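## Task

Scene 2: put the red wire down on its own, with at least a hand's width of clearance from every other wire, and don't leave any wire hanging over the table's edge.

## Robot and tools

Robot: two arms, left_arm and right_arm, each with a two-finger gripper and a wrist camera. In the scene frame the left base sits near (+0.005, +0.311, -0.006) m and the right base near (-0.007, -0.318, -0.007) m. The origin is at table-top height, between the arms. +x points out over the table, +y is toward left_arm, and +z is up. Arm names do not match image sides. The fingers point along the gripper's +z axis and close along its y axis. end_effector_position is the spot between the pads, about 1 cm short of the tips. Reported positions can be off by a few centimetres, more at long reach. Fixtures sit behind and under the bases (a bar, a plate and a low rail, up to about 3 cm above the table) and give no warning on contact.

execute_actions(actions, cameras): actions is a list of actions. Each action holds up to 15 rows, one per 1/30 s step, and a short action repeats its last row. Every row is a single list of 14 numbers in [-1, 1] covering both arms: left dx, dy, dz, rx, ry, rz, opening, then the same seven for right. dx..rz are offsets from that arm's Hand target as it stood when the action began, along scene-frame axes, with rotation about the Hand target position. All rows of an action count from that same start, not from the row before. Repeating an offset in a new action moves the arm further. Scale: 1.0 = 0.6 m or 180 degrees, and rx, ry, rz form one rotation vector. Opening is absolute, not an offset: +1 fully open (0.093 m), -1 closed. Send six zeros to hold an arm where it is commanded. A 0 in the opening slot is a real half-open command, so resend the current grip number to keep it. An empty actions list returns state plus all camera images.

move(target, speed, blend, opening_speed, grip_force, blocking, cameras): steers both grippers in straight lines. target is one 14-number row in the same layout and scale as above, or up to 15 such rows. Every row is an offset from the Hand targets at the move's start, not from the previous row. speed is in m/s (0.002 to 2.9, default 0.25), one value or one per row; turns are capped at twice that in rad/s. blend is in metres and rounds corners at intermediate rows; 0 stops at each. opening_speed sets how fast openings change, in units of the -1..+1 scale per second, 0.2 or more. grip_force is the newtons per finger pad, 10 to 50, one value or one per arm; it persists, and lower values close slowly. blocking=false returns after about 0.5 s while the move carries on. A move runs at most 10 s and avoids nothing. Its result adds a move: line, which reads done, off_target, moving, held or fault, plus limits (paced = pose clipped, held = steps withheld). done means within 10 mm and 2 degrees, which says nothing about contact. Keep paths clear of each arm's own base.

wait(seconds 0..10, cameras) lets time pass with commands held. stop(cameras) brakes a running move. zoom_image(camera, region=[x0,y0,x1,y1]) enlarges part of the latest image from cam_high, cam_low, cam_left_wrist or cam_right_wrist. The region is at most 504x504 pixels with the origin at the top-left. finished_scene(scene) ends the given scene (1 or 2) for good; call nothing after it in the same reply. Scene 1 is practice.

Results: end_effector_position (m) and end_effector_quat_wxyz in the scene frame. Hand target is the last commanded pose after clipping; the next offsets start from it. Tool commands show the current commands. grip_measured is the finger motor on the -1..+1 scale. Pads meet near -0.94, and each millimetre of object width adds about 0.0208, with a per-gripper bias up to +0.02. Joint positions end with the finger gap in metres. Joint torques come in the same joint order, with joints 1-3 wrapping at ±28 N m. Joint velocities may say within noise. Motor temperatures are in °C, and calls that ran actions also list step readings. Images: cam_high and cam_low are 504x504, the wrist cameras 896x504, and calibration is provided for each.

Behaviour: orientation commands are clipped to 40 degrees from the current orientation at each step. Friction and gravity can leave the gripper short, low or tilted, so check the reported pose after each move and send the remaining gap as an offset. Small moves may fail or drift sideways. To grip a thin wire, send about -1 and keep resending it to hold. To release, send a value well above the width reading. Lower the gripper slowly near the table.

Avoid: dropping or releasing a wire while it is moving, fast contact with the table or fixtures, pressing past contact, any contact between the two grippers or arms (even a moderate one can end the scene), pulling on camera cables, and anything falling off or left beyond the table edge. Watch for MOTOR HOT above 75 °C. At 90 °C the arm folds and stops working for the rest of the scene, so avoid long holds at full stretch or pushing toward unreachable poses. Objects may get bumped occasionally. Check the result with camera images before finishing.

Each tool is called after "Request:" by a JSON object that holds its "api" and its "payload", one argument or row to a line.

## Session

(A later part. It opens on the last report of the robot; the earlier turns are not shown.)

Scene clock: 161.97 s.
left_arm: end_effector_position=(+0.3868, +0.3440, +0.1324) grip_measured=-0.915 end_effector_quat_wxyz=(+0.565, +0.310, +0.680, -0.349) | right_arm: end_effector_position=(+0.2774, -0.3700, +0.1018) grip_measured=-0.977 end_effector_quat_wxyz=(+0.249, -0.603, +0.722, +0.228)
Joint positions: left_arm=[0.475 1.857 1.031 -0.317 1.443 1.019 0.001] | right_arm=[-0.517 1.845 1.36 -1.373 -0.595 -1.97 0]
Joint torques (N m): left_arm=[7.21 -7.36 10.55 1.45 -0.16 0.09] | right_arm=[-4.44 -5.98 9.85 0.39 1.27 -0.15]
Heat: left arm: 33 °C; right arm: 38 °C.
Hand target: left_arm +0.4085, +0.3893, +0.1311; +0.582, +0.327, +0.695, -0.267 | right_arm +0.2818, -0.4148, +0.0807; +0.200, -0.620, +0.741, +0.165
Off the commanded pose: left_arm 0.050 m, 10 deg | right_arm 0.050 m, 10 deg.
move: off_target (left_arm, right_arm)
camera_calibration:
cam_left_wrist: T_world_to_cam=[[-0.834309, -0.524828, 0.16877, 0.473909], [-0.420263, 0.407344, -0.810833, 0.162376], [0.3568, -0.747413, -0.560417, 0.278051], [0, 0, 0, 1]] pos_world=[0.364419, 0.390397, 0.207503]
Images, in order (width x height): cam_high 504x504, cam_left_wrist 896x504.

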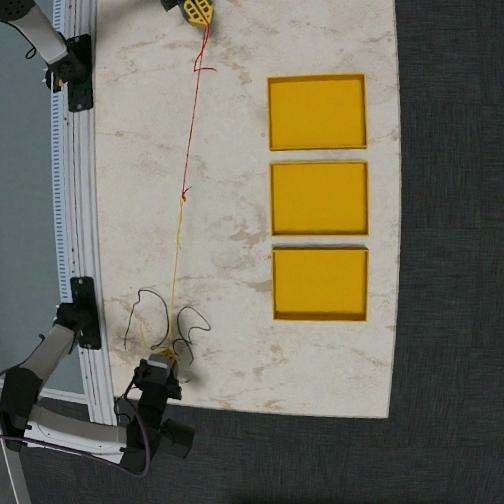

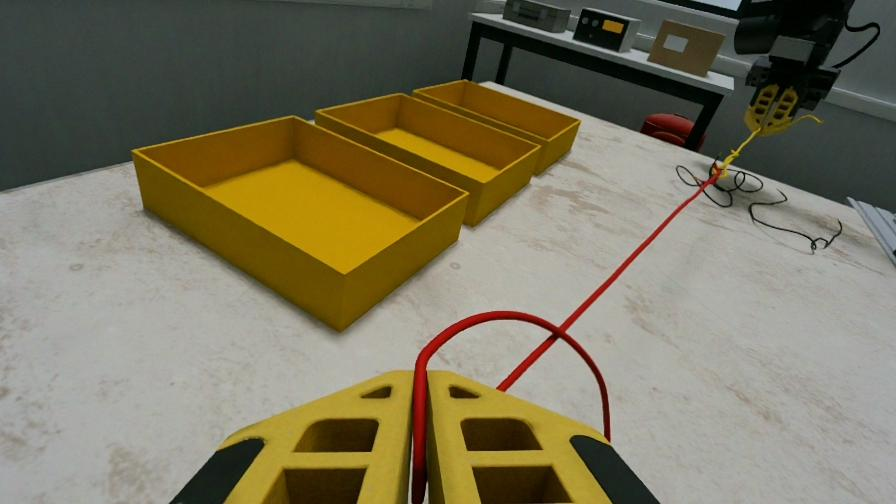

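Request:
{"api": "move", "payload": {
  "target": [
    [0,-0.1,0,0,0,0,-0.92,0,0.1,0,0,0,0,-1],
    [0.03,0.07,0.0,0,0,0.1,-0.92,-0.0,-0.05,0.0,0,0,0,-1]
  ],
  "cameras": ["cam_left_wrist","cam_high"],
  "speed": [0.2,0.15],
  "blend": [0.015,0]
}}

Request:
{"api": "zoom_image", "payload": {
  "camera": "cam_high",
  "region": [120, 130, 250, 260]
}}

Scene clock: 164.17 s.
left_arm: end_effector_position=(+0.3999, +0.3570, +0.1241) grip_measured=-0.915 end_effector_quat_wxyz=(+0.562, +0.248, +0.714, -0.334) | right_arm: end_effector_position=(+0.2765, -0.3808, +0.1117) grip_measured=-0.977 end_effector_quat_wxyz=(+0.260, -0.593, +0.717, +0.258)
Joint positions: left_arm=[0.48 1.83 0.887 0.211 1.36 0.525 0.001] | right_arm=[-0.564 1.909 1.452 -1.493 -0.621 -2.041 0]
Joint torques (N m): left_arm=[11.17 -12.37 8.21 2.18 -1.48 0.03] | right_arm=[-6.48 -6.52 10.61 0.69 1.76 -0.16]
Heat: left arm: 33 °C; right arm: 38 °C.
Hand target: left_arm +0.4265, +0.4313, +0.1311; +0.617, +0.215, +0.738, -0.173 | right_arm +0.2819, -0.4448, +0.0807; +0.200, -0.620, +0.741, +0.165
Off the commanded pose: left_arm 0.079 m, 20 deg | right_arm 0.071 m, 13 deg.
move: off_target (left_arm, right_arm)
camera_calibration:
cam_left_wrist: T_world_to_cam=[[-0.749876, -0.615353, 0.242955, 0.482411], [-0.525198, 0.330381, -0.784229, 0.22201], [0.40231, -0.715674, -0.570927, 0.250212], [0, 0, 0, 1]] pos_world=[0.377685, 0.402575, 0.199756]
Images, in order (width x height): cam_high 504x504, cam_left_wrist 896x504.

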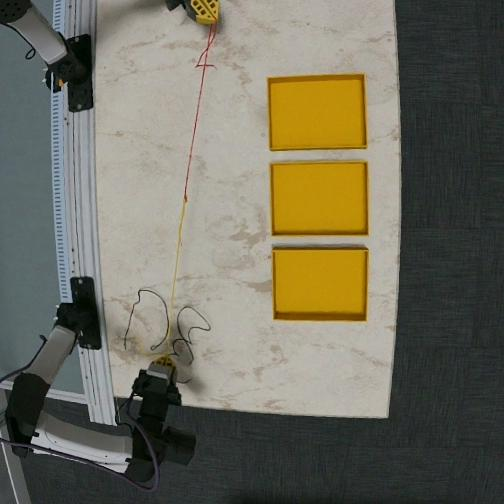

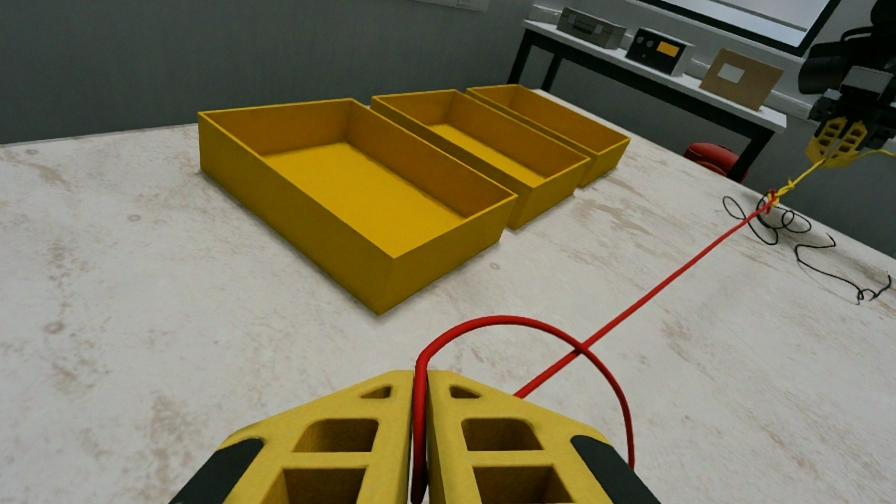

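Scaled by 3.877 from the camera's 504x504 image, which has a finer 720x720 frame.

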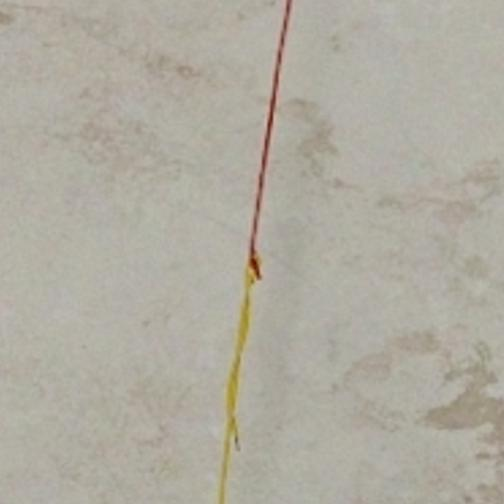

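Request:
{"api": "move", "payload": {
  "target": [
    [-0.04,-0.2,-0.04,0,0,0,-0.92,0,0.12,0,0,0,0,-1],
    [0,0.03,0.0,0,0,0,-0.92,-0.0,-0.03,0.0,0,0,0,-1],
    [-0.04,-0.2,-0.04,0,0,0,-0.92,0,0.12,0,0,0,0,-1],
    [0.0,0.05,0.0,0,0,0,-0.92,-0.0,-0.03,0.0,0,0,0,-1]
  ],
  "cameras": ["cam_left_wrist","cam_high"],
  "speed": [0.3,0.2,0.3,0.2],
  "blend": [0.015,0.01,0.015,0]
}}

Request:
{"api": "zoom_image", "payload": {
  "camera": "cam_high",
  "region": [120, 130, 250, 260]
}}

Scene clock: 168.10 s.
left_arm: end_effector_position=(+0.4225, +0.4587, +0.1285) grip_measured=-0.915 end_effector_quat_wxyz=(+0.614, +0.205, +0.743, -0.172) | right_arm: end_effector_position=(+0.2811, -0.4621, +0.0851) grip_measured=-0.977 end_effector_quat_wxyz=(+0.202, -0.616, +0.746, +0.154)
Joint positions: left_arm=[0.639 1.883 0.957 0.4 1.197 0.496 0.001] | right_arm=[-0.684 1.962 1.532 -1.373 -0.418 -2.091 0]
Joint torques (N m): left_arm=[0.2 -8.14 8.66 1.41 0.59 -0.02] | right_arm=[-0.18 -6.91 8.49 -0.48 -0.27 -0.15]
Heat: left arm: 34 °C; right arm: 38 °C.
Hand target: left_arm +0.4265, +0.4612, +0.1311; +0.617, +0.215, +0.738, -0.173 | right_arm +0.2818, -0.4628, +0.0807; +0.200, -0.620, +0.741, +0.165
Off the commanded pose: left_arm 0.005 m, 1 deg | right_arm 0.005 m, 2 deg.
joint sent to its limit (right arm) — joint 6 (wrist roll), lower limit. The joint targets still meet the commanded pose.
move: done
camera_calibration:
cam_left_wrist: T_world_to_cam=[[-0.547993, -0.834962, 0.0504273, 0.600921], [-0.547222, 0.312246, -0.776563, 0.220329], [0.632655, -0.453146, -0.628018, 0.106071], [0, 0, 0, 1]] pos_world=[0.382763, 0.481015, 0.207412]
Images, in order (width x height): cam_high 504x504, cam_left_wrist 896x504.

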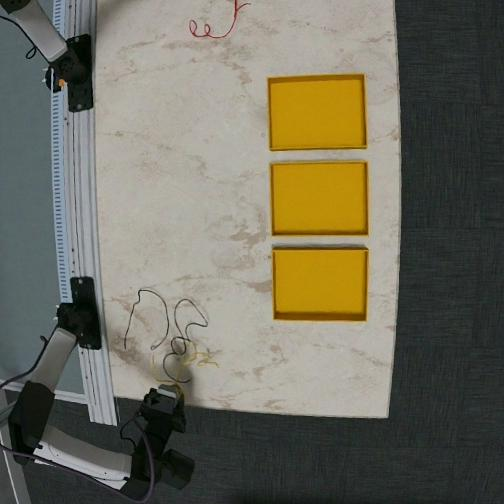

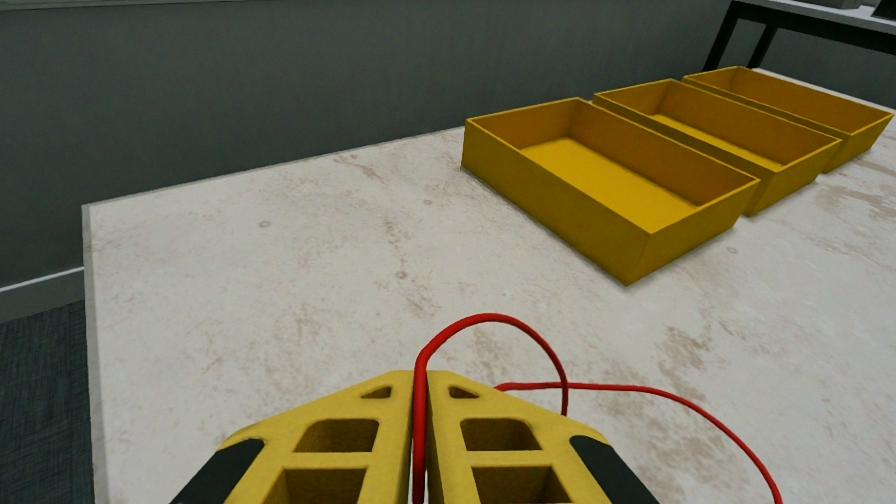

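Scaled by 3.877 from the camera's 504x504 image, which has a finer 720x720 frame.

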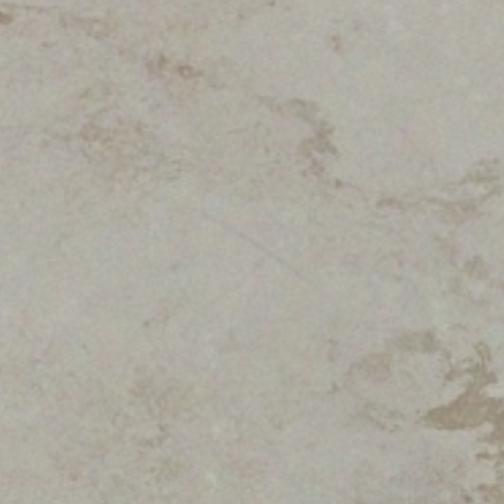

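Request:
{"api": "move", "payload": {
  "target": [
    [-0.12,-0.47,-0.04,0,0,-0.1,-0.92,-0.0,0.17,-0.03,0,0,0,-1],
    [-0.12,-0.47,-0.175,0,0,-0.1,-0.92,0,0.17,-0.1,0,0,0,-1],
    [-0.12,-0.47,-0.175,0,0,-0.1,-0.3,0,0.17,-0.1,0,0,0,-0.3],
    [-0.17,-0.41,0.05,0,0,-0.1,-0.3,0,0.17,0.1,0,0,0,-0.3]
  ],
  "cameras": ["all"],
  "speed": [0.25,0.12,0.1,0.12]
}}

Scene clock: 174.43 s.
left_arm: end_effector_position=(+0.3198, +0.2140, +0.1434) grip_measured=-0.303 end_effector_quat_wxyz=(+0.565, +0.314, +0.712, -0.276) | right_arm: end_effector_position=(+0.2793, -0.3663, +0.1283) grip_measured=-0.302 end_effector_quat_wxyz=(+0.187, -0.618, +0.744, +0.173)
Joint positions: left_arm=[0.073 1.262 0.374 0.513 0.971 0.281 0.031] | right_arm=[-0.424 1.758 1.43 -1.406 -0.453 -1.822 0.031]
Joint torques (N m): left_arm=[0.68 -5.97 9.21 1.6 0.43 -0.02] | right_arm=[0.73 -10.25 8.59 -0.24 -0.56 0.08]
Heat: left arm: 34 °C; right arm: 38 °C.
Hand target: left_arm +0.3245, +0.2153, +0.1611; +0.582, +0.327, +0.695, -0.267 | right_arm +0.2818, -0.3608, +0.1407; +0.200, -0.620, +0.740, +0.165
Off the commanded pose: left_arm 0.018 m, 3 deg | right_arm 0.014 m, 2 deg.
move: off_target (left_arm, right_arm)
camera_calibration:
cam_left_wrist: T_world_to_cam=[[-0.78029, -0.619523, 0.0856727, 0.362791], [-0.452153, 0.464161, -0.761651, 0.187071], [0.432094, -0.633046, -0.642299, 0.174191], [0, 0, 0, 1]] pos_world=[0.292399, 0.248197, 0.223284]
cam_right_wrist: T_world_to_cam=[[0.981284, -0.189037, -0.0366879, -0.339354], [-0.189849, -0.981609, -0.0200451, -0.270944], [-0.0322239, 0.0266351, -0.999126, 0.234333], [0, 0, 0, 1]] pos_world=[0.289115, -0.336353, 0.216247]

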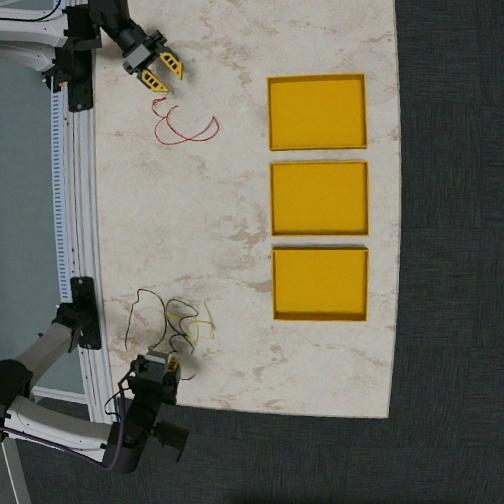

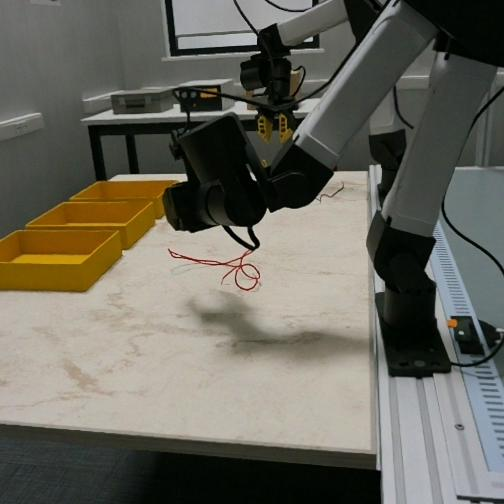

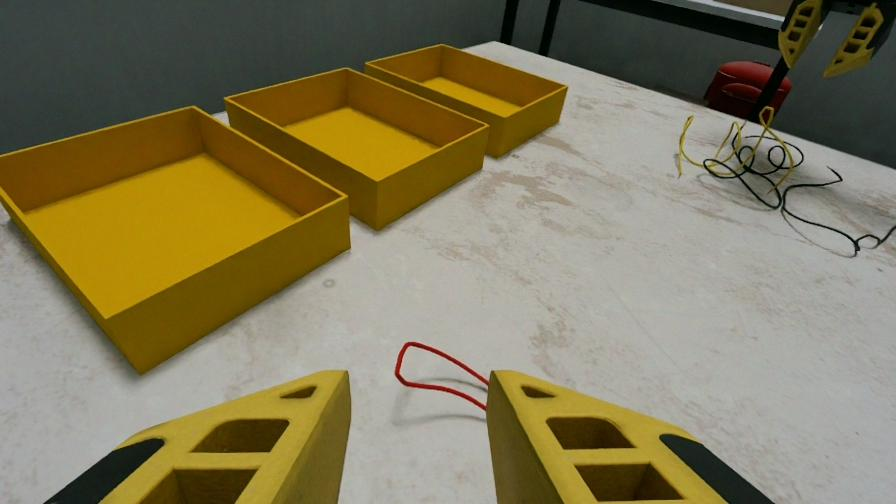

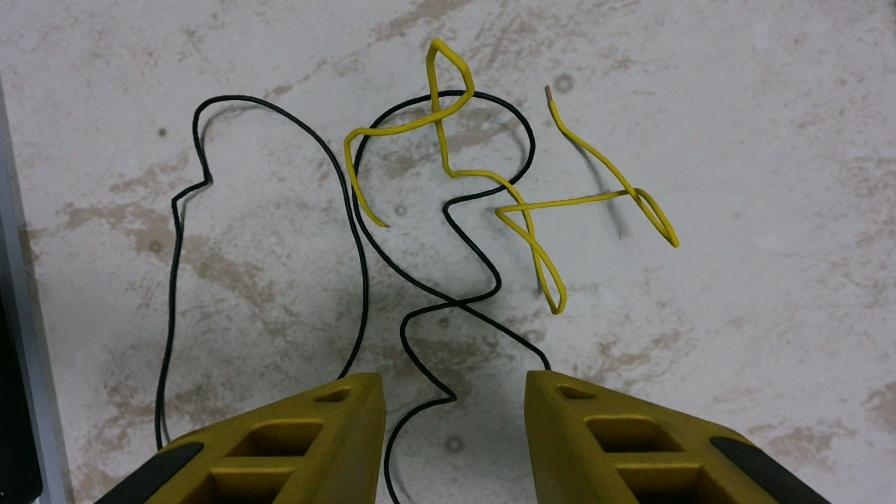

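Request:
{"api": "finished_scene", "payload": {
  "scene": 2
}}

The scene is finished: the task was done.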